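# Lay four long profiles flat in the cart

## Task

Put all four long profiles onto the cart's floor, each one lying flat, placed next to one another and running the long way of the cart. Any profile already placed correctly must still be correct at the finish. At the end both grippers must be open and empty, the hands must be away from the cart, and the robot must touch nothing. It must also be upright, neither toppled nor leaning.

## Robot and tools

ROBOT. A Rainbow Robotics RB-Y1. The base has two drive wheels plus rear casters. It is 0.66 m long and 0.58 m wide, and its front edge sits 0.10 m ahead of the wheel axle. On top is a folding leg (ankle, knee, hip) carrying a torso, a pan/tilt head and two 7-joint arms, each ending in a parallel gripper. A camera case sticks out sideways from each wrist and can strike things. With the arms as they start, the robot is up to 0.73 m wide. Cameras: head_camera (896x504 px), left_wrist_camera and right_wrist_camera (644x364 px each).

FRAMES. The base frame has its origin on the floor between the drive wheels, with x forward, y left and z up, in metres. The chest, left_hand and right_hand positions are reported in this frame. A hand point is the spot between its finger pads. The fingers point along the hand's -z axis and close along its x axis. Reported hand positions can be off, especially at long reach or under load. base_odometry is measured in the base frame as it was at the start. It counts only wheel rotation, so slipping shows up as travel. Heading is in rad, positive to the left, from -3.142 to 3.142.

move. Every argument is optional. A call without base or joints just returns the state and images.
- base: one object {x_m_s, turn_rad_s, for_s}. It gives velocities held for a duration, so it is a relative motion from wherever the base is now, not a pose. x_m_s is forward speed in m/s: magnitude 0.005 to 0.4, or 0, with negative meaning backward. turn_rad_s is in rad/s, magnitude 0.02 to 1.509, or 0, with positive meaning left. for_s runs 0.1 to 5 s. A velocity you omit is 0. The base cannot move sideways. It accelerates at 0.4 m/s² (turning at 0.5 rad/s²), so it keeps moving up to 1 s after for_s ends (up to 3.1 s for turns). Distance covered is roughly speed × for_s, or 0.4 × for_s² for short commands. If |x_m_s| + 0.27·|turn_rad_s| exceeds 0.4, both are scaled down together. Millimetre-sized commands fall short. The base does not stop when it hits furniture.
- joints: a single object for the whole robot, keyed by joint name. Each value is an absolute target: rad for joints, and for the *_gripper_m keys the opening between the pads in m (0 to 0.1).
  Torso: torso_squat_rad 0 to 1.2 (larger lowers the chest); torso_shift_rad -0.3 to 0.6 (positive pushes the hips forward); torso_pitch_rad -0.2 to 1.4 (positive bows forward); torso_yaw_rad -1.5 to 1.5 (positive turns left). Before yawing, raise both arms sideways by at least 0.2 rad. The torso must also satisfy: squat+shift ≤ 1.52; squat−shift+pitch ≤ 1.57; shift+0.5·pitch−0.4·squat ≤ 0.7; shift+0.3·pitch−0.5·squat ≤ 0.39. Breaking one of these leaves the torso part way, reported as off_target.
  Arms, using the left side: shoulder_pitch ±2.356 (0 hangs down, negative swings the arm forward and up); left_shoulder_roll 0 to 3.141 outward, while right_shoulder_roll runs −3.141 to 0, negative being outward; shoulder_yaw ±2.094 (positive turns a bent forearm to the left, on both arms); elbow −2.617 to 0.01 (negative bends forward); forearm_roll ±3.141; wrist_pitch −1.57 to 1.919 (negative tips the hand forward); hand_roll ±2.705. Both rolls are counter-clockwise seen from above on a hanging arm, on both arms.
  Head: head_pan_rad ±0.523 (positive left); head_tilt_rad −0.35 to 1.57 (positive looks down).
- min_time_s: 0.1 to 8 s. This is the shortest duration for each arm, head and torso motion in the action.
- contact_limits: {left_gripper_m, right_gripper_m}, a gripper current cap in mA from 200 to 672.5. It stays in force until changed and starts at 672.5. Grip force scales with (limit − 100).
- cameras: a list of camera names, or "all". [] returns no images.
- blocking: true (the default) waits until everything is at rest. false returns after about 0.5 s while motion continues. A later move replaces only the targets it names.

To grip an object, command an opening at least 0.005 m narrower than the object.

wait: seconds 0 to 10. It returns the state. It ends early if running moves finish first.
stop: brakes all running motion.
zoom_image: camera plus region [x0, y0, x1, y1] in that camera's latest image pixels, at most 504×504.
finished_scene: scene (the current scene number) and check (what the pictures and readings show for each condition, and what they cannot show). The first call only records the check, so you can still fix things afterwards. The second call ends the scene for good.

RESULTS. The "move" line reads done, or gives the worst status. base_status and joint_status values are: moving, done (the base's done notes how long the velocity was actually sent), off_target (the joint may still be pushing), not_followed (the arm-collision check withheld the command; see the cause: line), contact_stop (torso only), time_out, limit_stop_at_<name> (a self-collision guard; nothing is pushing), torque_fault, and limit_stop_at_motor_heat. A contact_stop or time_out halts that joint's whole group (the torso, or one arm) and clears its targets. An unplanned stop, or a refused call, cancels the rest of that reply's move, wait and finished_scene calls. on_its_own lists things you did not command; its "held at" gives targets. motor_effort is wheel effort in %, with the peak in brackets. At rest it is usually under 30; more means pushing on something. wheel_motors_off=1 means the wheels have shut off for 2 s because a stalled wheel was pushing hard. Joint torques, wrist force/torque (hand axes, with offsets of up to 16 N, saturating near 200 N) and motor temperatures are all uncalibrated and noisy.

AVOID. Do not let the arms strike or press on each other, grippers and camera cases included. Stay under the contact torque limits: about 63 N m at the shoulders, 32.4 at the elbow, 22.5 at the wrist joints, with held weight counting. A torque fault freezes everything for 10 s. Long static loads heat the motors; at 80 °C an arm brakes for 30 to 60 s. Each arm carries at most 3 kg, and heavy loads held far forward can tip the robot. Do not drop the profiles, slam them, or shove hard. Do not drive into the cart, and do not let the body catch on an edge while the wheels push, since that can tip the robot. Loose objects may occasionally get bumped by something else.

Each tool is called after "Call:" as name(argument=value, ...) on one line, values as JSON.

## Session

Call:
move(joints={"head_tilt_rad":0.3}, cameras=["head_camera"])

Scene clock: 0.60 s.
Joint torques (N m): left_arm=[-1.93 0.28 -0.44 -1.73 0.07 -0.46 0.14] | right_arm=[-1.65 -0.99 0.4 -1.08 0.08 -0.4 -0.28]
Motor temperatures (°C): left_arm=[35 33 33 36 43 38 41] | right_arm=[35 38 31 39 39 39 36]
Wrist force (N): left_arm=[-3.1 0.3 -8.6] | right_arm=[-6.2 -4.6 -11.6]
Wrist torque (N m): left_arm=[-0.31 -0.36 0.20] | right_arm=[0.07 -0.55 -0.35]
Wrist force, peak (N): left_arm=[-3.0 0.7 -8.9] | right_arm=[-6.5 -4.6 -12.1]
move: done
base_odometry: x=+0.000 y=+0.000 heading=+0.000
base_status: not commanded
joint_positions: torso_squat_rad=+0.350 torso_shift_rad=+0.000 torso_pitch_rad=+0.000 torso_yaw_rad=+0.000 left_shoulder_pitch_rad=+0.027 left_shoulder_roll_rad=+0.023 left_shoulder_yaw_rad=+0.023 left_elbow_rad=-0.260 left_forearm_roll_rad=+0.047 left_wrist_pitch_rad=-0.042 left_hand_roll_rad=+0.019 left_gripper_m=+0.101 right_shoulder_pitch_rad=+0.050 right_shoulder_roll_rad=-0.019 right_shoulder_yaw_rad=+0.014 right_elbow_rad=-0.220 right_forearm_roll_rad=+0.030 right_wrist_pitch_rad=-0.021 right_hand_roll_rad=+0.014 right_gripper_m=+0.100 head_pan_rad=+0.000 head_tilt_rad=+0.300
joint_status: all done
wheel_motors_off: 0
motor_effort: left_wheel=+1(2) right_wheel=-2(2)
chest: x=-0.2280 y=+0.0003 z=+1.2475 quat_wxyz=(+1.000, +0.000, +0.000, +0.000) (m; base frame)
left_hand: x=-0.1122 y=+0.2419 z=+0.5729 quat_wxyz=(+0.989, +0.010, -0.138, +0.047) (m; base frame)
right_hand: x=-0.1521 y=-0.2342 z=+0.5669 quat_wxyz=(+0.995, -0.011, -0.097, +0.022) (m; base frame)
pictures: head_camera
camera_calibration:
head_camera: T_world_to_cam=[[-0.0571155, -0.998235, -0.016243, 0.0177304], [-0.24822, 0.0299572, -0.96824, 1.40722], [0.967018, -0.0512696, -0.249493, 0.501585], [0, 0, 0, 1]] pos_world=[-0.134729, 0.00125884, 1.48795]

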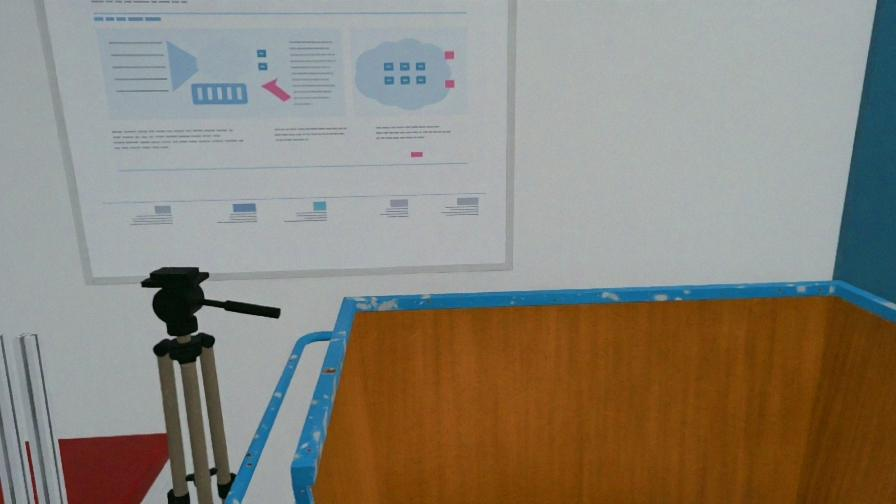

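Call:
move(joints={"head_tilt_rad":0.6,"head_pan_rad":0.5}, cameras=["head_camera"])

Call:
move(joints={"head_tilt_rad":0.6,"head_pan_rad":-0.5}, cameras=["head_camera"])

Scene clock: 4.63 s.
Joint torques (N m): left_arm=[-2.48 1.12 -0.28 -1.74 -0.33 -0.63 0.21] | right_arm=[-1.48 -0.97 0.78 -1.2 0.34 -0.62 -0.24]
Motor temperatures (°C): left_arm=[35 33 33 36 43 38 41] | right_arm=[35 38 31 39 39 39 36]
Wrist force (N): left_arm=[-3.3 0.6 -8.5] | right_arm=[-6.3 -4.5 -11.9]
Wrist torque (N m): left_arm=[-0.33 -0.41 0.21] | right_arm=[0.06 -0.57 -0.35]
Wrist force, peak (N): left_arm=[-3.0 0.6 -9.0] | right_arm=[-6.4 -4.7 -12.0]
move: done
base_odometry: x=+0.000 y=+0.000 heading=+0.000
base_status: not commanded
joint_positions: torso_squat_rad=+0.350 torso_shift_rad=+0.000 torso_pitch_rad=+0.000 torso_yaw_rad=+0.000 left_shoulder_pitch_rad=+0.027 left_shoulder_roll_rad=+0.023 left_shoulder_yaw_rad=+0.023 left_elbow_rad=-0.260 left_forearm_roll_rad=+0.047 left_wrist_pitch_rad=-0.042 left_hand_roll_rad=+0.019 left_gripper_m=+0.101 right_shoulder_pitch_rad=+0.050 right_shoulder_roll_rad=-0.019 right_shoulder_yaw_rad=+0.014 right_elbow_rad=-0.220 right_forearm_roll_rad=+0.030 right_wrist_pitch_rad=-0.021 right_hand_roll_rad=+0.014 right_gripper_m=+0.100 head_pan_rad=+0.500 head_tilt_rad=+0.600
joint_status: all done
wheel_motors_off: 0
motor_effort: left_wheel=+1(2) right_wheel=+0(3)
chest: x=-0.2280 y=+0.0003 z=+1.2475 quat_wxyz=(+1.000, +0.000, +0.000, +0.000) (m; base frame)
left_hand: x=-0.1122 y=+0.2419 z=+0.5729 quat_wxyz=(+0.989, +0.010, -0.138, +0.047) (m; base frame)
right_hand: x=-0.1521 y=-0.2342 z=+0.5669 quat_wxyz=(+0.995, -0.011, -0.097, +0.022) (m; base frame)
pictures: head_camera
camera_calibration:
head_camera: T_world_to_cam=[[0.426248, -0.904605, 0.00131844, 0.0918337], [-0.473923, -0.224553, -0.851453, 1.19179], [0.770525, 0.362305, -0.524429, 0.858894], [0, 0, 0, 1]] pos_world=[-0.136127, 0.0395106, 1.46506]

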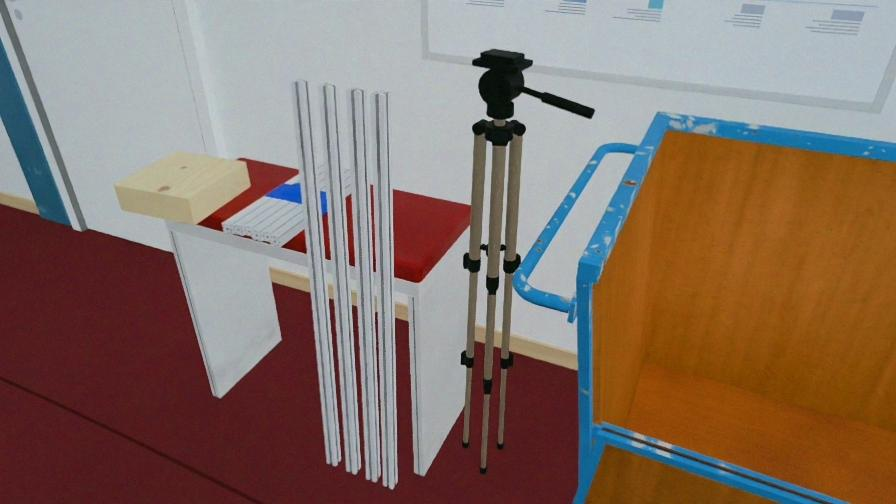

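Scene clock: 5.97 s.
Joint torques (N m): left_arm=[-3.01 1.12 -0.21 -1.47 -0.14 -0.58 0.26] | right_arm=[-2.26 -0.95 -0.03 -1.16 0.13 -0.5 -0.15]
Motor temperatures (°C): left_arm=[35 33 33 36 43 38 41] | right_arm=[35 38 31 39 39 39 36]
Wrist force (N): left_arm=[-3.2 0.6 -8.5] | right_arm=[-6.1 -4.4 -11.7]
Wrist torque (N m): left_arm=[-0.31 -0.41 0.20] | right_arm=[0.04 -0.52 -0.36]
Wrist force, peak (N): left_arm=[-3.0 0.5 -9.0] | right_arm=[-6.3 -4.6 -12.0]
move: done
base_odometry: x=+0.000 y=+0.000 heading=+0.000
base_status: not commanded
joint_positions: torso_squat_rad=+0.350 torso_shift_rad=+0.000 torso_pitch_rad=+0.000 torso_yaw_rad=+0.000 left_shoulder_pitch_rad=+0.027 left_shoulder_roll_rad=+0.023 left_shoulder_yaw_rad=+0.023 left_elbow_rad=-0.260 left_forearm_roll_rad=+0.047 left_wrist_pitch_rad=-0.042 left_hand_roll_rad=+0.019 left_gripper_m=+0.101 right_shoulder_pitch_rad=+0.050 right_shoulder_roll_rad=-0.019 right_shoulder_yaw_rad=+0.014 right_elbow_rad=-0.220 right_forearm_roll_rad=+0.030 right_wrist_pitch_rad=-0.021 right_hand_roll_rad=+0.014 right_gripper_m=+0.100 head_pan_rad=-0.500 head_tilt_rad=+0.600
joint_status: all done
wheel_motors_off: 0
motor_effort: left_wheel=+1(1) right_wheel=-2(4)
chest: x=-0.2280 y=+0.0003 z=+1.2475 quat_wxyz=(+1.000, +0.000, +0.000, +0.000) (m; base frame)
left_hand: x=-0.1122 y=+0.2419 z=+0.5729 quat_wxyz=(+0.989, +0.010, -0.138, +0.047) (m; base frame)
right_hand: x=-0.1521 y=-0.2342 z=+0.5669 quat_wxyz=(+0.995, -0.011, -0.097, +0.022) (m; base frame)
pictures: head_camera
camera_calibration:
head_camera: T_world_to_cam=[[-0.530859, -0.847459, 0.00127733, -0.105293], [-0.444459, 0.277131, -0.851854, 1.1982], [0.721557, -0.452782, -0.523778, 0.848259], [0, 0, 0, 1]] pos_world=[-0.135414, -0.0372116, 1.46512]

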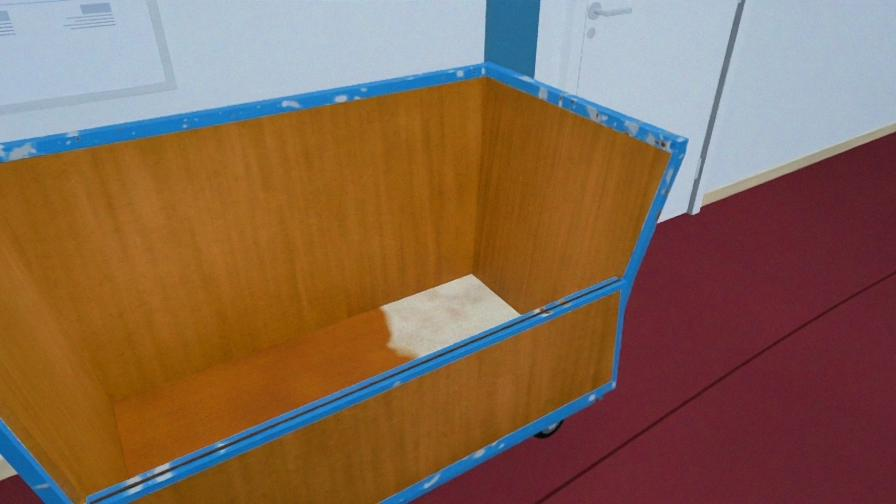

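Call:
move(base={"turn_rad_s":0.8,"for_s":1.967}, joints={"torso_squat_rad":1.03,"torso_pitch_rad":0.2,"left_shoulder_roll_rad":0.35,"right_shoulder_roll_rad":-0.1,"head_pan_rad":0,"head_tilt_rad":0.6}, cameras=["head_camera"])

Call:
move(base={"x_m_s":0.3,"for_s":2.95}, cameras=[])

Call:
move(base={"turn_rad_s":-0.8,"for_s":1.967}, joints={"right_shoulder_pitch_rad":-0.283,"right_shoulder_roll_rad":0,"right_shoulder_yaw_rad":-0.155,"right_elbow_rad":-0.901,"right_forearm_roll_rad":0,"right_wrist_pitch_rad":-0.5,"right_hand_roll_rad":1.571,"right_gripper_m":0.06}, cameras=["head_camera","right_wrist_camera"])

Scene clock: 37.10 s.
Joint torques (N m): left_arm=[3.21 7.8 0.35 0.07 -0.27 -0.44 0.25] | right_arm=[3.9 -3.01 0.17 0.94 0.14 -0.19 -0.12]
Motor temperatures (°C): left_arm=[35 33 33 36 43 38 41] | right_arm=[35 38 31 39 39 39 36]
Wrist force (N): left_arm=[-2.1 -2.1 -8.6] | right_arm=[-5.1 -3.7 -12.1]
Wrist torque (N m): left_arm=[-0.17 -0.37 0.21] | right_arm=[0.01 -0.50 -0.33]
Wrist force, peak (N): left_arm=[-2.1 -1.9 -9.4] | right_arm=[-6.6 -6.3 -11.8]
move: done
base_odometry: x=+0.000 y=+0.000 heading=+1.573
base_status: done (sent for 1.97 of 1.97 s)
joint_positions: torso_squat_rad=+1.030 torso_shift_rad=+0.000 torso_pitch_rad=+0.200 torso_yaw_rad=+0.000 left_shoulder_pitch_rad=+0.027 left_shoulder_roll_rad=+0.350 left_shoulder_yaw_rad=+0.023 left_elbow_rad=-0.260 left_forearm_roll_rad=+0.047 left_wrist_pitch_rad=-0.042 left_hand_roll_rad=+0.019 left_gripper_m=+0.101 right_shoulder_pitch_rad=+0.050 right_shoulder_roll_rad=-0.100 right_shoulder_yaw_rad=+0.014 right_elbow_rad=-0.220 right_forearm_roll_rad=+0.030 right_wrist_pitch_rad=-0.021 right_hand_roll_rad=+0.014 right_gripper_m=+0.100 head_pan_rad=+0.000 head_tilt_rad=+0.600
joint_status: all done
wheel_motors_off: 0
motor_effort: left_wheel=+4(35) right_wheel=+17(46)
chest: x=-0.1666 y=+0.0003 z=+0.9441 quat_wxyz=(+0.995, +0.000, +0.100, +0.000) (m; base frame)
left_hand: x=-0.1789 y=+0.4821 z=+0.3056 quat_wxyz=(+0.984, +0.171, -0.044, +0.002) (m; base frame)
right_hand: x=-0.2275 y=-0.2958 z=+0.2658 quat_wxyz=(+0.998, -0.049, +0.005, +0.033) (m; base frame)
pictures: head_camera
camera_calibration:
head_camera: T_world_to_cam=[[-0.0581756, -0.998218, 0.0132914, -0.0152165], [-0.681881, 0.0300084, -0.730847, 0.815083], [0.729146, -0.0515806, -0.682412, 0.793162], [0, 0, 0, 1]] pos_world=[-0.0234265, 0.00126313, 1.13717]

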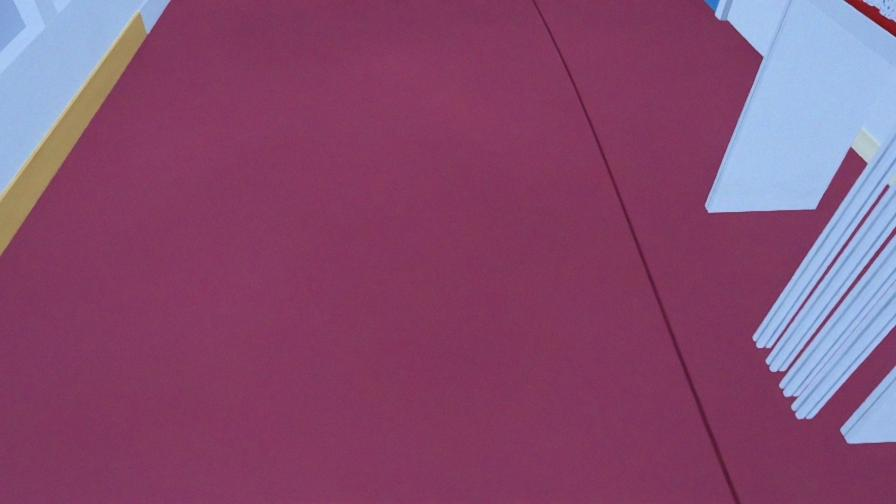

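Scene clock: 41.17 s.
Joint torques (N m): left_arm=[3.57 7.74 -0.32 0.43 0.12 -0.27 0.32] | right_arm=[4.2 -2.85 -0.1 1.33 0.18 -0.01 -0.14]
Motor temperatures (°C): left_arm=[35 33 33 36 43 38 41] | right_arm=[35 38 31 39 39 39 36]
Wrist force (N): left_arm=[-1.7 -2.0 -8.8] | right_arm=[-4.8 -4.0 -11.9]
Wrist torque (N m): left_arm=[-0.18 -0.32 0.21] | right_arm=[0.05 -0.48 -0.32]
Wrist force, peak (N): left_arm=[-2.3 -2.1 -9.1] | right_arm=[-5.3 -3.6 -12.2]
move: done
base_odometry: x=-0.003 y=+0.890 heading=+1.574
base_status: done (sent for 2.97 of 2.97 s)
joint_positions: torso_squat_rad=+1.030 torso_shift_rad=+0.000 torso_pitch_rad=+0.200 torso_yaw_rad=+0.000 left_shoulder_pitch_rad=+0.027 left_shoulder_roll_rad=+0.350 left_shoulder_yaw_rad=+0.023 left_elbow_rad=-0.260 left_forearm_roll_rad=+0.047 left_wrist_pitch_rad=-0.042 left_hand_roll_rad=+0.019 left_gripper_m=+0.101 right_shoulder_pitch_rad=+0.050 right_shoulder_roll_rad=-0.100 right_shoulder_yaw_rad=+0.014 right_elbow_rad=-0.220 right_forearm_roll_rad=+0.030 right_wrist_pitch_rad=-0.021 right_hand_roll_rad=+0.014 right_gripper_m=+0.100 head_pan_rad=+0.000 head_tilt_rad=+0.600
joint_status: not commanded
wheel_motors_off: 0
motor_effort: left_wheel=+10(44) right_wheel=-12(52)
chest: x=-0.1665 y=+0.0003 z=+0.9441 quat_wxyz=(+0.995, +0.000, +0.100, +0.000) (m; base frame)
left_hand: x=-0.1787 y=+0.4820 z=+0.3056 quat_wxyz=(+0.984, +0.171, -0.045, +0.002) (m; base frame)
right_hand: x=-0.2274 y=-0.2958 z=+0.2658 quat_wxyz=(+0.998, -0.049, +0.005, +0.033) (m; base frame)
pictures: none
No camera images: "cameras" was empty.

Scene clock: 45.07 s.
Joint torques (N m): left_arm=[3.48 7.64 0.18 0.57 -0.13 -0.22 0] | right_arm=[-10.19 -0.62 0.09 -8.82 -0.03 -1.8 -0.53]
Motor temperatures (°C): left_arm=[35 33 33 36 43 38 41] | right_arm=[35 38 31 39 39 39 36]
Wrist force (N): left_arm=[-1.7 -2.0 -8.4] | right_arm=[-4.6 1.7 -6.2]
Wrist torque (N m): left_arm=[-0.20 -0.32 0.19] | right_arm=[-0.37 -0.45 -0.39]
Wrist force, peak (N): left_arm=[-2.4 -2.0 -9.0] | right_arm=[-9.7 -4.4 -11.5]
move: done
base_odometry: x=-0.003 y=+0.890 heading=+0.001
base_status: done (sent for 1.97 of 1.97 s)
joint_positions: torso_squat_rad=+1.030 torso_shift_rad=+0.000 torso_pitch_rad=+0.200 torso_yaw_rad=+0.000 left_shoulder_pitch_rad=+0.027 left_shoulder_roll_rad=+0.350 left_shoulder_yaw_rad=+0.023 left_elbow_rad=-0.260 left_forearm_roll_rad=+0.047 left_wrist_pitch_rad=-0.042 left_hand_roll_rad=+0.019 left_gripper_m=+0.101 right_shoulder_pitch_rad=-0.283 right_shoulder_roll_rad=+0.000 right_shoulder_yaw_rad=-0.155 right_elbow_rad=-0.901 right_forearm_roll_rad=+0.000 right_wrist_pitch_rad=-0.500 right_hand_roll_rad=+1.571 right_gripper_m=+0.060 head_pan_rad=+0.000 head_tilt_rad=+0.600
joint_status: all done
wheel_motors_off: 0
motor_effort: left_wheel=+15(42) right_wheel=+2(47)
chest: x=-0.1665 y=+0.0003 z=+0.9441 quat_wxyz=(+0.995, +0.000, +0.100, +0.000) (m; base frame)
left_hand: x=-0.1789 y=+0.4820 z=+0.3056 quat_wxyz=(+0.984, +0.171, -0.044, +0.002) (m; base frame)
right_hand: x=+0.3202 y=-0.2397 z=+0.5543 quat_wxyz=(+0.544, -0.483, -0.463, +0.506) (m; base frame)
pictures: head_camera, right_wrist_camera
camera_calibration:
head_camera: T_world_to_cam=[[-0.058168, -0.998218, 0.0132932, -0.0152181], [-0.682038, 0.0300129, -0.730701, 0.814979], [0.729, -0.0515699, -0.682568, 0.793209], [0, 0, 0, 1]] pos_world=[-0.0232878, 0.00125484, 1.13713]
right_wrist_camera: T_world_to_cam=[[-0.0531823, -0.998016, -0.0336901, -0.201857], [-0.538521, 0.0570755, -0.840677, 0.682289], [0.840932, -0.0265663, -0.540488, 0.0980234], [0, 0, 0, 1]] pos_world=[0.274261, -0.237795, 0.619765]

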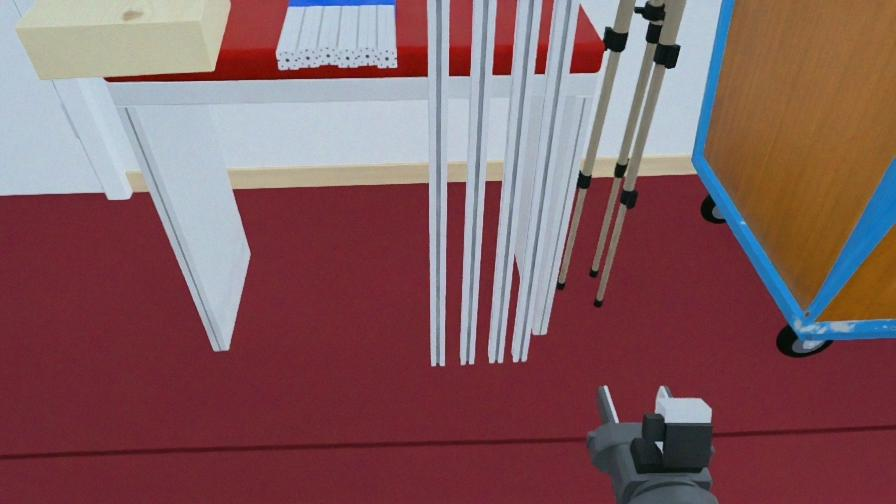

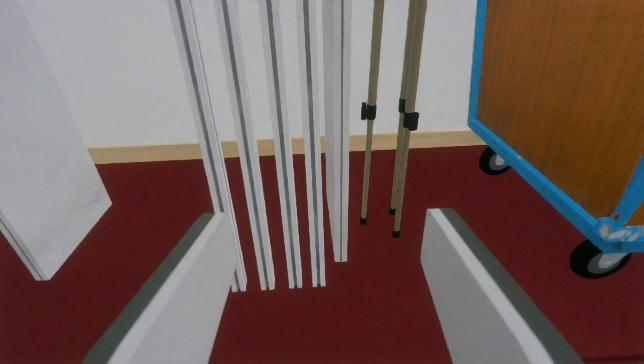

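Call:
zoom_image(camera="right_wrist_camera", region=[230, 130, 360, 300])

Scaled by 2.965 from the camera's 644x364 image, which has a finer 920x520 frame.

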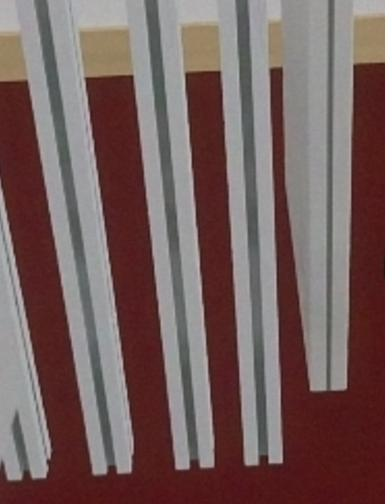

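Call:
move(base={"x_m_s":0.3,"for_s":1.2}, cameras=["right_wrist_camera","head_camera"])

Call:
zoom_image(camera="right_wrist_camera", region=[230, 100, 400, 270])

Scene clock: 58.47 s.
Joint torques (N m): left_arm=[4.05 7.66 0.65 0.54 -0.18 -0.04 0.09] | right_arm=[-9.7 -0.23 -0.57 -9.27 0.16 -1.78 -0.68]
Motor temperatures (°C): left_arm=[35 33 33 36 43 38 41] | right_arm=[35 38 31 39 39 40 36]
Wrist force (N): left_arm=[-2.3 -1.9 -8.8] | right_arm=[-4.4 1.7 -6.3]
Wrist torque (N m): left_arm=[-0.18 -0.39 0.18] | right_arm=[-0.37 -0.42 -0.37]
Wrist force, peak (N): left_arm=[-2.4 -1.9 -9.1] | right_arm=[-4.5 1.9 -6.8]
move: done
base_odometry: x=+0.357 y=+0.890 heading=+0.000
base_status: done (sent for 1.2 of 1.2 s)
joint_positions: torso_squat_rad=+1.030 torso_shift_rad=+0.000 torso_pitch_rad=+0.200 torso_yaw_rad=+0.000 left_shoulder_pitch_rad=+0.027 left_shoulder_roll_rad=+0.350 left_shoulder_yaw_rad=+0.023 left_elbow_rad=-0.260 left_forearm_roll_rad=+0.047 left_wrist_pitch_rad=-0.042 left_hand_roll_rad=+0.019 left_gripper_m=+0.101 right_shoulder_pitch_rad=-0.283 right_shoulder_roll_rad=+0.000 right_shoulder_yaw_rad=-0.155 right_elbow_rad=-0.901 right_forearm_roll_rad=+0.000 right_wrist_pitch_rad=-0.500 right_hand_roll_rad=+1.571 right_gripper_m=+0.060 head_pan_rad=+0.000 head_tilt_rad=+0.600
joint_status: not commanded
wheel_motors_off: 0
motor_effort: left_wheel=-10(49) right_wheel=+9(44)
chest: x=-0.1665 y=+0.0003 z=+0.9441 quat_wxyz=(+0.995, +0.000, +0.100, +0.000) (m; base frame)
left_hand: x=-0.1786 y=+0.4820 z=+0.3056 quat_wxyz=(+0.984, +0.171, -0.045, +0.002) (m; base frame)
right_hand: x=+0.3202 y=-0.2397 z=+0.5542 quat_wxyz=(+0.544, -0.483, -0.463, +0.506) (m; base frame)
pictures: head_camera, right_wrist_camera
camera_calibration:
head_camera: T_world_to_cam=[[-0.0581676, -0.998218, 0.0132947, -0.0152187], [-0.682056, 0.0300128, -0.730683, 0.814968], [0.728983, -0.0515698, -0.682587, 0.793215], [0, 0, 0, 1]] pos_world=[-0.0232712, 0.00125485, 1.13712]
right_wrist_camera: T_world_to_cam=[[-0.0531939, -0.998016, -0.0336861, -0.201862], [-0.53861, 0.0570812, -0.840619, 0.682237], [0.840874, -0.0265722, -0.540578, 0.0980813], [0, 0, 0, 1]] pos_world=[0.274248, -0.237799, 0.619722]

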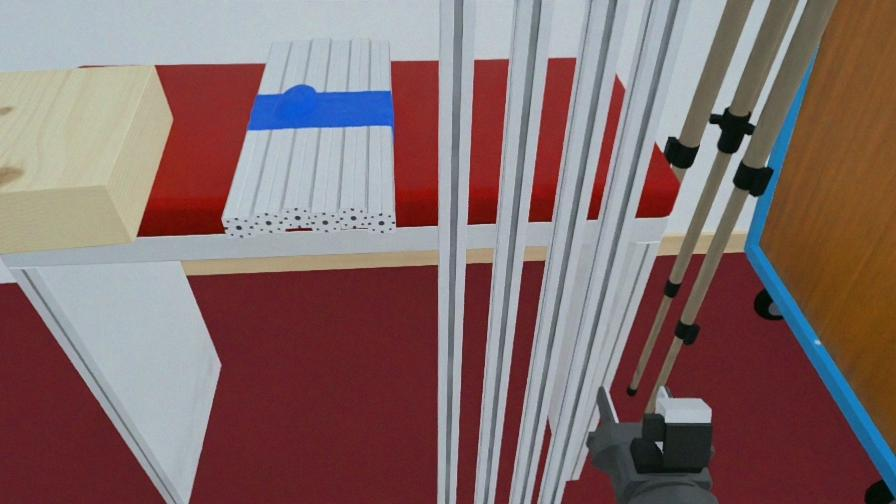

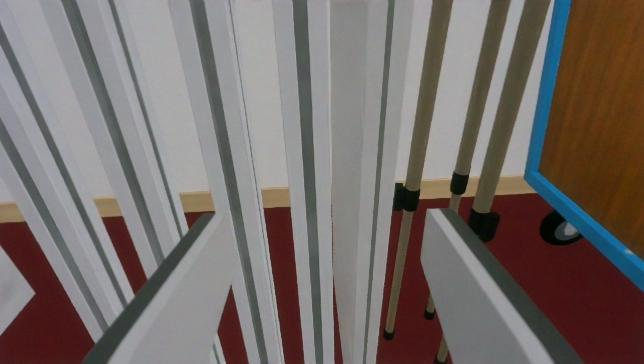

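Scaled by 2.965 from the camera's 644x364 image, which has a finer 920x520 frame.

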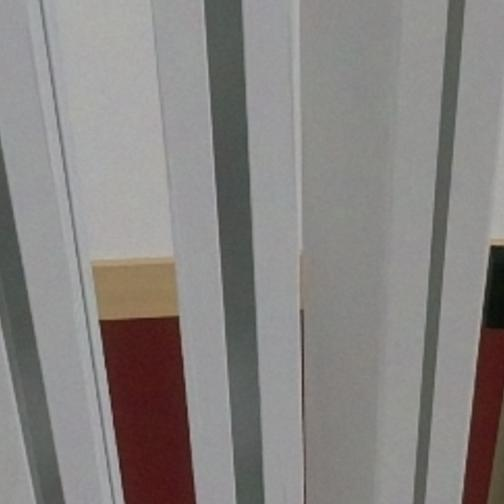

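Call:
move(joints={"right_shoulder_yaw_rad":-0.145,"right_gripper_m":0.052}, base={"x_m_s":0.15,"for_s":0.7}, cameras=["right_wrist_camera"])

Call:
zoom_image(camera="right_wrist_camera", region=[200, 100, 480, 364])

Scene clock: 72.70 s.
Joint torques (N m): left_arm=[4.39 8.48 0.69 0.53 0.07 -0.41 0.34] | right_arm=[-10.06 -1.18 0.5 -9.11 0.19 -1.87 -0.64]
Motor temperatures (°C): left_arm=[35 33 33 36 43 38 41] | right_arm=[35 38 31 40 39 40 36]
Wrist force (N): left_arm=[-1.9 -2.0 -8.6] | right_arm=[-4.5 1.7 -6.4]
Wrist torque (N m): left_arm=[-0.17 -0.36 0.20] | right_arm=[-0.36 -0.43 -0.37]
Wrist force, peak (N): left_arm=[-2.0 -1.8 -9.2] | right_arm=[-4.8 2.1 -6.6]
move: done
base_odometry: x=+0.462 y=+0.890 heading=-0.001
base_status: done (sent for 0.7 of 0.7 s)
joint_positions: torso_squat_rad=+1.030 torso_shift_rad=+0.000 torso_pitch_rad=+0.200 torso_yaw_rad=+0.000 left_shoulder_pitch_rad=+0.027 left_shoulder_roll_rad=+0.350 left_shoulder_yaw_rad=+0.023 left_elbow_rad=-0.260 left_forearm_roll_rad=+0.047 left_wrist_pitch_rad=-0.042 left_hand_roll_rad=+0.019 left_gripper_m=+0.101 right_shoulder_pitch_rad=-0.283 right_shoulder_roll_rad=+0.000 right_shoulder_yaw_rad=-0.145 right_elbow_rad=-0.901 right_forearm_roll_rad=+0.000 right_wrist_pitch_rad=-0.500 right_hand_roll_rad=+1.571 right_gripper_m=+0.052 head_pan_rad=+0.000 head_tilt_rad=+0.600
joint_status: all done
wheel_motors_off: 0
motor_effort: left_wheel=-9(24) right_wheel=+9(39)
chest: x=-0.1665 y=+0.0003 z=+0.9441 quat_wxyz=(+0.995, +0.000, +0.100, +0.000) (m; base frame)
left_hand: x=-0.1787 y=+0.4820 z=+0.3056 quat_wxyz=(+0.984, +0.171, -0.045, +0.002) (m; base frame)
right_hand: x=+0.3204 y=-0.2353 z=+0.5543 quat_wxyz=(+0.541, -0.481, -0.466, +0.509) (m; base frame)
pictures: right_wrist_camera
camera_calibration:
right_wrist_camera: T_world_to_cam=[[-0.0433713, -0.998505, -0.0332817, -0.200909], [-0.539081, 0.0514369, -0.840682, 0.680993], [0.841136, -0.0185199, -0.540506, 0.0998142], [0, 0, 0, 1]] pos_world=[0.274439, -0.233788, 0.619762]

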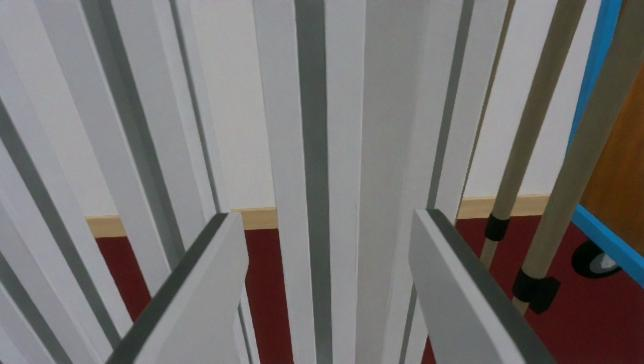

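Scaled by 1.800 from the camera's 644x364 image, which has a finer 920x520 frame.

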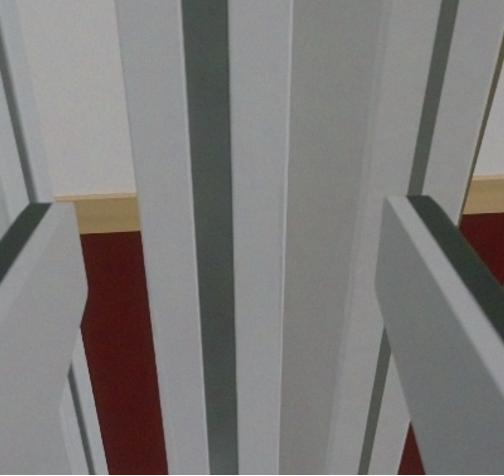

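Call:
move(base={"x_m_s":0.1,"for_s":0.54}, cameras=["right_wrist_camera"])

Scene clock: 79.13 s.
Joint torques (N m): left_arm=[3.7 8.09 0.51 0.43 0.11 -0.51 -0.03] | right_arm=[-10.15 -1.58 0.35 -9.31 0.31 -1.96 -0.52]
Motor temperatures (°C): left_arm=[35 33 33 36 43 38 41] | right_arm=[35 38 31 40 39 40 36]
Wrist force (N): left_arm=[-2.0 -1.7 -8.7] | right_arm=[-4.4 1.8 -6.5]
Wrist torque (N m): left_arm=[-0.20 -0.36 0.20] | right_arm=[-0.39 -0.43 -0.38]
Wrist force, peak (N): left_arm=[-2.4 -1.9 -9.2] | right_arm=[-4.3 2.0 -6.8]
move: done
base_odometry: x=+0.516 y=+0.890 heading=-0.001
base_status: done (sent for 0.53 of 0.53 s)
joint_positions: torso_squat_rad=+1.030 torso_shift_rad=+0.000 torso_pitch_rad=+0.200 torso_yaw_rad=+0.000 left_shoulder_pitch_rad=+0.027 left_shoulder_roll_rad=+0.350 left_shoulder_yaw_rad=+0.023 left_elbow_rad=-0.260 left_forearm_roll_rad=+0.047 left_wrist_pitch_rad=-0.042 left_hand_roll_rad=+0.019 left_gripper_m=+0.101 right_shoulder_pitch_rad=-0.283 right_shoulder_roll_rad=+0.000 right_shoulder_yaw_rad=-0.145 right_elbow_rad=-0.901 right_forearm_roll_rad=+0.000 right_wrist_pitch_rad=-0.500 right_hand_roll_rad=+1.571 right_gripper_m=+0.052 head_pan_rad=+0.000 head_tilt_rad=+0.600
joint_status: not commanded
wheel_motors_off: 0
motor_effort: left_wheel=-9(25) right_wheel=+5(40)
chest: x=-0.1665 y=+0.0003 z=+0.9441 quat_wxyz=(+0.995, +0.000, +0.100, +0.000) (m; base frame)
left_hand: x=-0.1787 y=+0.4820 z=+0.3056 quat_wxyz=(+0.984, +0.171, -0.045, +0.002) (m; base frame)
right_hand: x=+0.3204 y=-0.2353 z=+0.5543 quat_wxyz=(+0.541, -0.481, -0.466, +0.509) (m; base frame)
pictures: right_wrist_camera
camera_calibration:
right_wrist_camera: T_world_to_cam=[[-0.0433775, -0.998504, -0.0332799, -0.200912], [-0.539088, 0.0514388, -0.840677, 0.680984], [0.841132, -0.0185257, -0.540513, 0.0998245], [0, 0, 0, 1]] pos_world=[0.274429, -0.233791, 0.619758]

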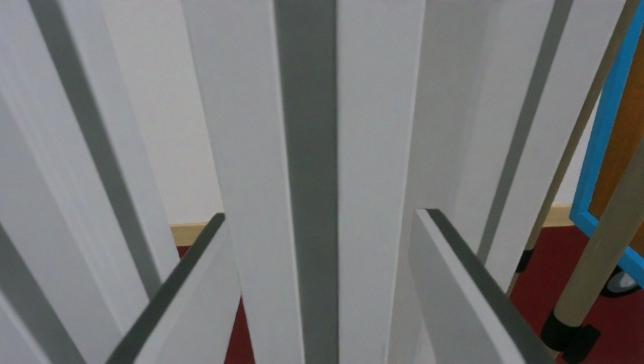

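Call:
move(joints={"right_gripper_m":0.02}, cameras=["right_wrist_camera"])

Call:
move(joints={"torso_squat_rad":0.88}, cameras=["head_camera"])

Scene clock: 83.70 s.
Joint torques (N m): left_arm=[4.46 8.29 1.12 0.47 -0.11 -0.14 0.24] | right_arm=[-10.1 -1.67 -0.07 -9.2 0.34 -1.9 -0.17]
Motor temperatures (°C): left_arm=[35 33 33 36 43 38 41] | right_arm=[35 38 31 40 39 40 36]
Wrist force (N): left_arm=[-2.0 -2.1 -8.9] | right_arm=[-3.5 1.4 -5.9]
Wrist torque (N m): left_arm=[-0.15 -0.34 0.21] | right_arm=[-0.33 -0.45 -0.81]
Wrist force, peak (N): left_arm=[-2.4 -2.3 -9.0] | right_arm=[-6.0 1.8 -6.2]
move: off_target
base_odometry: x=+0.516 y=+0.890 heading=-0.001
base_status: not commanded
joint_positions: torso_squat_rad=+1.030 torso_shift_rad=+0.000 torso_pitch_rad=+0.200 torso_yaw_rad=+0.000 left_shoulder_pitch_rad=+0.027 left_shoulder_roll_rad=+0.350 left_shoulder_yaw_rad=+0.023 left_elbow_rad=-0.260 left_forearm_roll_rad=+0.047 left_wrist_pitch_rad=-0.042 left_hand_roll_rad=+0.019 left_gripper_m=+0.101 right_shoulder_pitch_rad=-0.283 right_shoulder_roll_rad=+0.000 right_shoulder_yaw_rad=-0.145 right_elbow_rad=-0.901 right_forearm_roll_rad=+0.000 right_wrist_pitch_rad=-0.500 right_hand_roll_rad=+1.571 right_gripper_m=+0.030 head_pan_rad=+0.000 head_tilt_rad=+0.600
joint_status: right_gripper_m off_target (ended at +0.030, target +0.020)
wheel_motors_off: 0
motor_effort: left_wheel=-9(10) right_wheel=+8(11)
chest: x=-0.1665 y=+0.0003 z=+0.9441 quat_wxyz=(+0.995, +0.000, +0.100, +0.000) (m; base frame)
left_hand: x=-0.1787 y=+0.4820 z=+0.3056 quat_wxyz=(+0.984, +0.171, -0.045, +0.002) (m; base frame)
right_hand: x=+0.3204 y=-0.2353 z=+0.5543 quat_wxyz=(+0.541, -0.481, -0.466, +0.509) (m; base frame)
pictures: right_wrist_camera
camera_calibration:
right_wrist_camera: T_world_to_cam=[[-0.0434155, -0.998495, -0.0335126, -0.200736], [-0.539092, 0.0516555, -0.840661, 0.681015], [0.841127, -0.0184314, -0.540523, 0.0998561], [0, 0, 0, 1]] pos_world=[0.274423, -0.233772, 0.619751]

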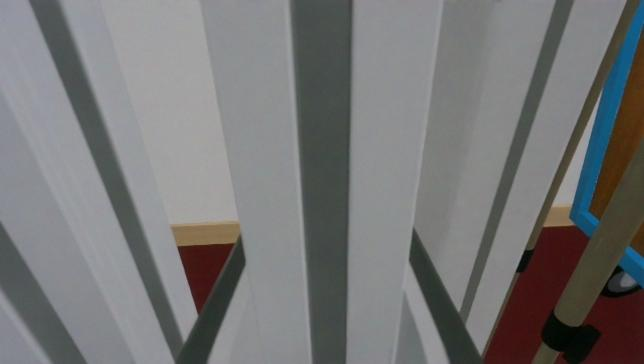

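Scene clock: 85.00 s.
Joint torques (N m): left_arm=[3.81 8 0.3 0.68 0.09 -0.03 0.24] | right_arm=[-13.99 -1.55 0.17 -13.09 0.52 -4.4 -0.22]
Motor temperatures (°C): left_arm=[35 33 33 36 43 38 41] | right_arm=[35 38 31 40 39 40 36]
Wrist force (N): left_arm=[-1.6 -1.8 -8.8] | right_arm=[-4.5 10.6 -7.1]
Wrist torque (N m): left_arm=[-0.16 -0.27 0.18] | right_arm=[-0.29 -0.43 -0.39]
Wrist force, peak (N): left_arm=[-2.1 -1.9 -9.1] | right_arm=[-4.9 12.3 -7.0]
move: done
base_odometry: x=+0.516 y=+0.890 heading=-0.001
base_status: not commanded
joint_positions: torso_squat_rad=+0.880 torso_shift_rad=+0.000 torso_pitch_rad=+0.200 torso_yaw_rad=+0.000 left_shoulder_pitch_rad=+0.027 left_shoulder_roll_rad=+0.350 left_shoulder_yaw_rad=+0.023 left_elbow_rad=-0.260 left_forearm_roll_rad=+0.047 left_wrist_pitch_rad=-0.042 left_hand_roll_rad=+0.019 left_gripper_m=+0.101 right_shoulder_pitch_rad=-0.282 right_shoulder_roll_rad=+0.000 right_shoulder_yaw_rad=-0.145 right_elbow_rad=-0.900 right_forearm_roll_rad=+0.000 right_wrist_pitch_rad=-0.499 right_hand_roll_rad=+1.571 right_gripper_m=+0.030 head_pan_rad=+0.000 head_tilt_rad=+0.600
joint_status: all done
wheel_motors_off: 0
motor_effort: left_wheel=-9(10) right_wheel=+10(11)
chest: x=-0.1663 y=+0.0003 z=+1.0297 quat_wxyz=(+0.995, +0.000, +0.100, +0.000) (m; base frame)
left_hand: x=-0.1788 y=+0.4820 z=+0.3912 quat_wxyz=(+0.984, +0.171, -0.044, +0.002) (m; base frame)
right_hand: x=+0.3197 y=-0.2354 z=+0.6387 quat_wxyz=(+0.542, -0.480, -0.465, +0.510) (m; base frame)
pictures: head_camera
camera_calibration:
head_camera: T_world_to_cam=[[-0.0581614, -0.998218, 0.0133175, -0.0163559], [-0.682348, 0.0300125, -0.730411, 0.877305], [0.72871, -0.051569, -0.682878, 0.851776], [0, 0, 0, 1]] pos_world=[-0.0230214, 0.00126827, 1.22267]

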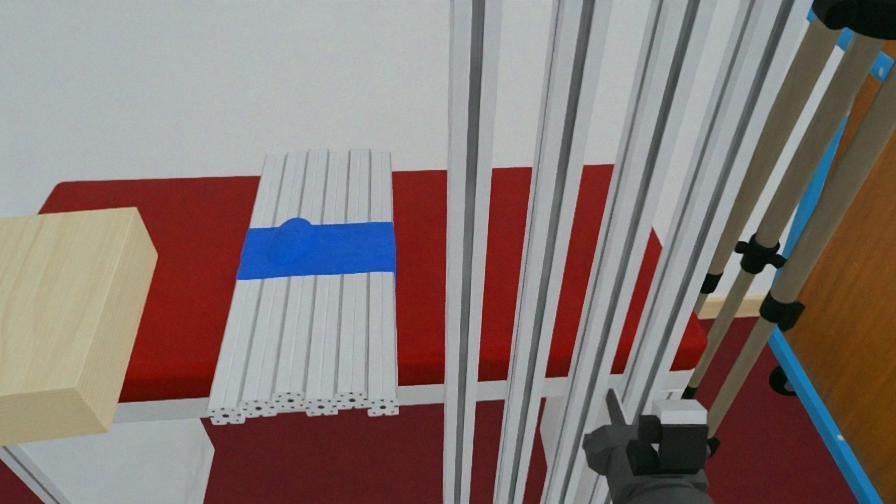

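Call:
move(base={"x_m_s":-0.3,"for_s":1.72}, cameras=[])

Call:
move(base={"turn_rad_s":-0.8,"for_s":1.967}, joints={"torso_squat_rad":0.6}, cameras=[])

Call:
move(base={"x_m_s":0.35,"for_s":3.57}, cameras=[])

Call:
move(base={"turn_rad_s":0.8,"for_s":1.967}, cameras=["head_camera","right_wrist_camera"])

Scene clock: 93.37 s.
Joint torques (N m): left_arm=[2.82 8.63 0.36 0.3 -0.28 -0.4 0.21] | right_arm=[-14.44 -1.7 0.42 -13.43 0.5 -4.55 -0.24]
Motor temperatures (°C): left_arm=[35 33 33 36 43 38 41] | right_arm=[36 38 31 40 39 40 36]
Wrist force (N): left_arm=[-2.0 -2.1 -8.5] | right_arm=[-4.6 11.0 -7.1]
Wrist torque (N m): left_arm=[-0.14 -0.33 0.20] | right_arm=[-0.07 -0.44 -0.38]
Wrist force, peak (N): left_arm=[-1.6 -2.5 -9.0] | right_arm=[-4.6 11.1 -8.2]
move: done
base_odometry: x=-0.004 y=+0.890 heading=-0.002
base_status: done (sent for 1.73 of 1.73 s)
joint_positions: torso_squat_rad=+0.880 torso_shift_rad=+0.000 torso_pitch_rad=+0.200 torso_yaw_rad=+0.000 left_shoulder_pitch_rad=+0.027 left_shoulder_roll_rad=+0.350 left_shoulder_yaw_rad=+0.023 left_elbow_rad=-0.260 left_forearm_roll_rad=+0.047 left_wrist_pitch_rad=-0.042 left_hand_roll_rad=+0.019 left_gripper_m=+0.101 right_shoulder_pitch_rad=-0.282 right_shoulder_roll_rad=+0.000 right_shoulder_yaw_rad=-0.145 right_elbow_rad=-0.900 right_forearm_roll_rad=+0.000 right_wrist_pitch_rad=-0.499 right_hand_roll_rad=+1.571 right_gripper_m=+0.030 head_pan_rad=+0.000 head_tilt_rad=+0.600
joint_status: not commanded
wheel_motors_off: 0
motor_effort: left_wheel=-13(36) right_wheel=+13(52)
chest: x=-0.1664 y=+0.0003 z=+1.0298 quat_wxyz=(+0.995, +0.000, +0.100, +0.000) (m; base frame)
left_hand: x=-0.1789 y=+0.4821 z=+0.3912 quat_wxyz=(+0.984, +0.171, -0.044, +0.002) (m; base frame)
right_hand: x=+0.3196 y=-0.2354 z=+0.6387 quat_wxyz=(+0.542, -0.480, -0.465, +0.510) (m; base frame)
pictures: none
No camera images: "cameras" was empty.

Scene clock: 97.27 s.
Joint torques (N m): left_arm=[3.28 7.71 0.79 0.23 -0.13 -0.33 0.36] | right_arm=[-14.47 -1.2 0.53 -13.23 0.41 -4.47 -0.28]
Motor temperatures (°C): left_arm=[35 34 33 36 43 38 41] | right_arm=[36 38 31 41 39 41 36]
Wrist force (N): left_arm=[-1.4 -1.9 -8.3] | right_arm=[-4.3 10.6 -7.4]
Wrist torque (N m): left_arm=[-0.18 -0.24 0.21] | right_arm=[-0.36 -0.42 -0.40]
Wrist force, peak (N): left_arm=[-2.0 -2.4 -8.9] | right_arm=[-4.7 11.5 -7.3]
move: done
base_odometry: x=-0.004 y=+0.890 heading=-1.574
base_status: done (sent for 1.97 of 1.97 s)
joint_positions: torso_squat_rad=+0.600 torso_shift_rad=+0.000 torso_pitch_rad=+0.200 torso_yaw_rad=+0.000 left_shoulder_pitch_rad=+0.027 left_shoulder_roll_rad=+0.350 left_shoulder_yaw_rad=+0.023 left_elbow_rad=-0.260 left_forearm_roll_rad=+0.047 left_wrist_pitch_rad=-0.042 left_hand_roll_rad=+0.019 left_gripper_m=+0.101 right_shoulder_pitch_rad=-0.282 right_shoulder_roll_rad=+0.000 right_shoulder_yaw_rad=-0.145 right_elbow_rad=-0.900 right_forearm_roll_rad=+0.000 right_wrist_pitch_rad=-0.499 right_hand_roll_rad=+1.571 right_gripper_m=+0.030 head_pan_rad=+0.000 head_tilt_rad=+0.600
joint_status: all done
wheel_motors_off: 0
motor_effort: left_wheel=+15(53) right_wheel=+3(49)
chest: x=-0.1664 y=+0.0003 z=+1.1615 quat_wxyz=(+0.995, +0.000, +0.100, +0.000) (m; base frame)
left_hand: x=-0.1789 y=+0.4820 z=+0.5229 quat_wxyz=(+0.984, +0.171, -0.044, +0.002) (m; base frame)
right_hand: x=+0.3197 y=-0.2354 z=+0.7704 quat_wxyz=(+0.542, -0.480, -0.465, +0.510) (m; base frame)
pictures: none
No camera images: "cameras" was empty.

Scene clock: 102.13 s.
Joint torques (N m): left_arm=[4.62 9.18 0.45 0.73 -0.05 -0.41 0.01] | right_arm=[-14.05 -1.71 0.82 -13.13 0.47 -4.38 0]
Motor temperatures (°C): left_arm=[35 34 33 36 43 38 41] | right_arm=[36 38 31 41 39 41 36]
Wrist force (N): left_arm=[-1.4 -2.0 -8.6] | right_arm=[-4.5 10.7 -7.4]
Wrist torque (N m): left_arm=[-0.16 -0.26 0.20] | right_arm=[-0.44 -0.43 -0.38]
Wrist force, peak (N): left_arm=[-1.6 -1.9 -9.0] | right_arm=[-4.2 11.2 -8.6]
move: done
base_odometry: x=-0.009 y=-0.358 heading=-1.574
base_status: done (sent for 3.57 of 3.57 s)
joint_positions: torso_squat_rad=+0.600 torso_shift_rad=+0.000 torso_pitch_rad=+0.200 torso_yaw_rad=+0.000 left_shoulder_pitch_rad=+0.027 left_shoulder_roll_rad=+0.350 left_shoulder_yaw_rad=+0.023 left_elbow_rad=-0.260 left_forearm_roll_rad=+0.047 left_wrist_pitch_rad=-0.042 left_hand_roll_rad=+0.019 left_gripper_m=+0.101 right_shoulder_pitch_rad=-0.282 right_shoulder_roll_rad=+0.000 right_shoulder_yaw_rad=-0.145 right_elbow_rad=-0.900 right_forearm_roll_rad=+0.000 right_wrist_pitch_rad=-0.499 right_hand_roll_rad=+1.571 right_gripper_m=+0.030 head_pan_rad=+0.000 head_tilt_rad=+0.600
joint_status: not commanded
wheel_motors_off: 0
motor_effort: left_wheel=+1(47) right_wheel=-5(47)
chest: x=-0.1663 y=+0.0003 z=+1.1615 quat_wxyz=(+0.995, +0.000, +0.100, +0.000) (m; base frame)
left_hand: x=-0.1787 y=+0.4820 z=+0.5229 quat_wxyz=(+0.984, +0.171, -0.044, +0.002) (m; base frame)
right_hand: x=+0.3198 y=-0.2354 z=+0.7705 quat_wxyz=(+0.542, -0.480, -0.465, +0.510) (m; base frame)
pictures: none
No camera images: "cameras" was empty.

Scene clock: 106.03 s.
Joint torques (N m): left_arm=[3.45 8.17 0.81 0.27 -0.24 -0.22 0.19] | right_arm=[-13.73 -1.15 0.52 -12.97 0.31 -4.32 -0.13]
Motor temperatures (°C): left_arm=[35 34 33 36 43 38 41] | right_arm=[36 38 31 41 38 41 36]
Wrist force (N): left_arm=[-1.5 -1.8 -8.4] | right_arm=[-4.2 10.7 -7.5]
Wrist torque (N m): left_arm=[-0.19 -0.24 0.20] | right_arm=[-0.40 -0.41 -0.36]
Wrist force, peak (N): left_arm=[-1.8 -2.0 -9.0] | right_arm=[-4.7 11.1 -7.8]
move: done
base_odometry: x=-0.009 y=-0.358 heading=-0.002
base_status: done (sent for 1.97 of 1.97 s)
joint_positions: torso_squat_rad=+0.600 torso_shift_rad=+0.000 torso_pitch_rad=+0.200 torso_yaw_rad=+0.000 left_shoulder_pitch_rad=+0.027 left_shoulder_roll_rad=+0.350 left_shoulder_yaw_rad=+0.023 left_elbow_rad=-0.260 left_forearm_roll_rad=+0.047 left_wrist_pitch_rad=-0.042 left_hand_roll_rad=+0.019 left_gripper_m=+0.101 right_shoulder_pitch_rad=-0.282 right_shoulder_roll_rad=+0.000 right_shoulder_yaw_rad=-0.145 right_elbow_rad=-0.900 right_forearm_roll_rad=+0.000 right_wrist_pitch_rad=-0.499 right_hand_roll_rad=+1.571 right_gripper_m=+0.030 head_pan_rad=+0.000 head_tilt_rad=+0.600
joint_status: not commanded
wheel_motors_off: 0
motor_effort: left_wheel=+4(44) right_wheel=+16(44)
chest: x=-0.1663 y=+0.0003 z=+1.1615 quat_wxyz=(+0.995, +0.000, +0.100, +0.000) (m; base frame)
left_hand: x=-0.1788 y=+0.4820 z=+0.5230 quat_wxyz=(+0.984, +0.171, -0.044, +0.002) (m; base frame)
right_hand: x=+0.3198 y=-0.2354 z=+0.7704 quat_wxyz=(+0.542, -0.480, -0.465, +0.510) (m; base frame)
pictures: head_camera, right_wrist_camera
camera_calibration:
head_camera: T_world_to_cam=[[-0.0581711, -0.998219, 0.0132187, -0.0180364], [-0.682302, 0.0300882, -0.730451, 0.973587], [0.728753, -0.0515103, -0.682837, 0.941706], [0, 0, 0, 1]] pos_world=[-0.0230393, 0.00120979, 1.35443]
right_wrist_camera: T_world_to_cam=[[-0.0438239, -0.998478, -0.0334929, -0.193558], [-0.5415, 0.0519134, -0.839096, 0.862038], [0.839558, -0.018636, -0.542951, 0.219531], [0, 0, 0, 1]] pos_world=[0.274002, -0.233923, 0.836045]

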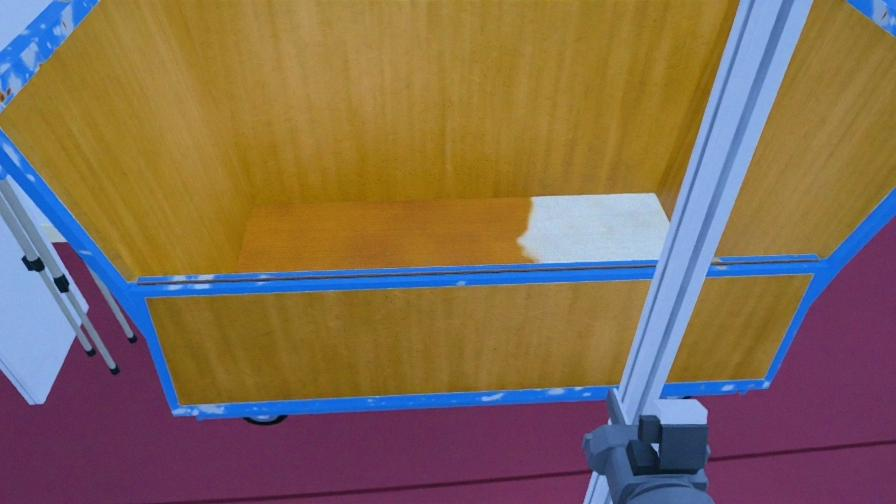

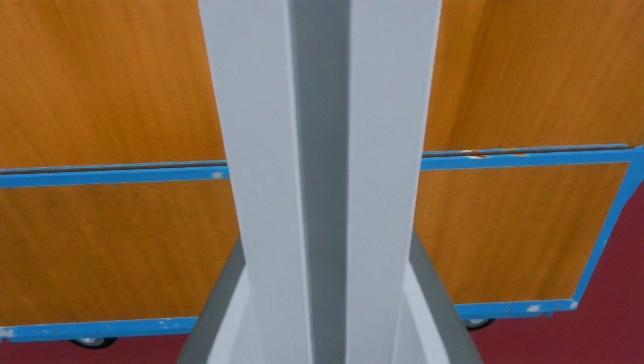

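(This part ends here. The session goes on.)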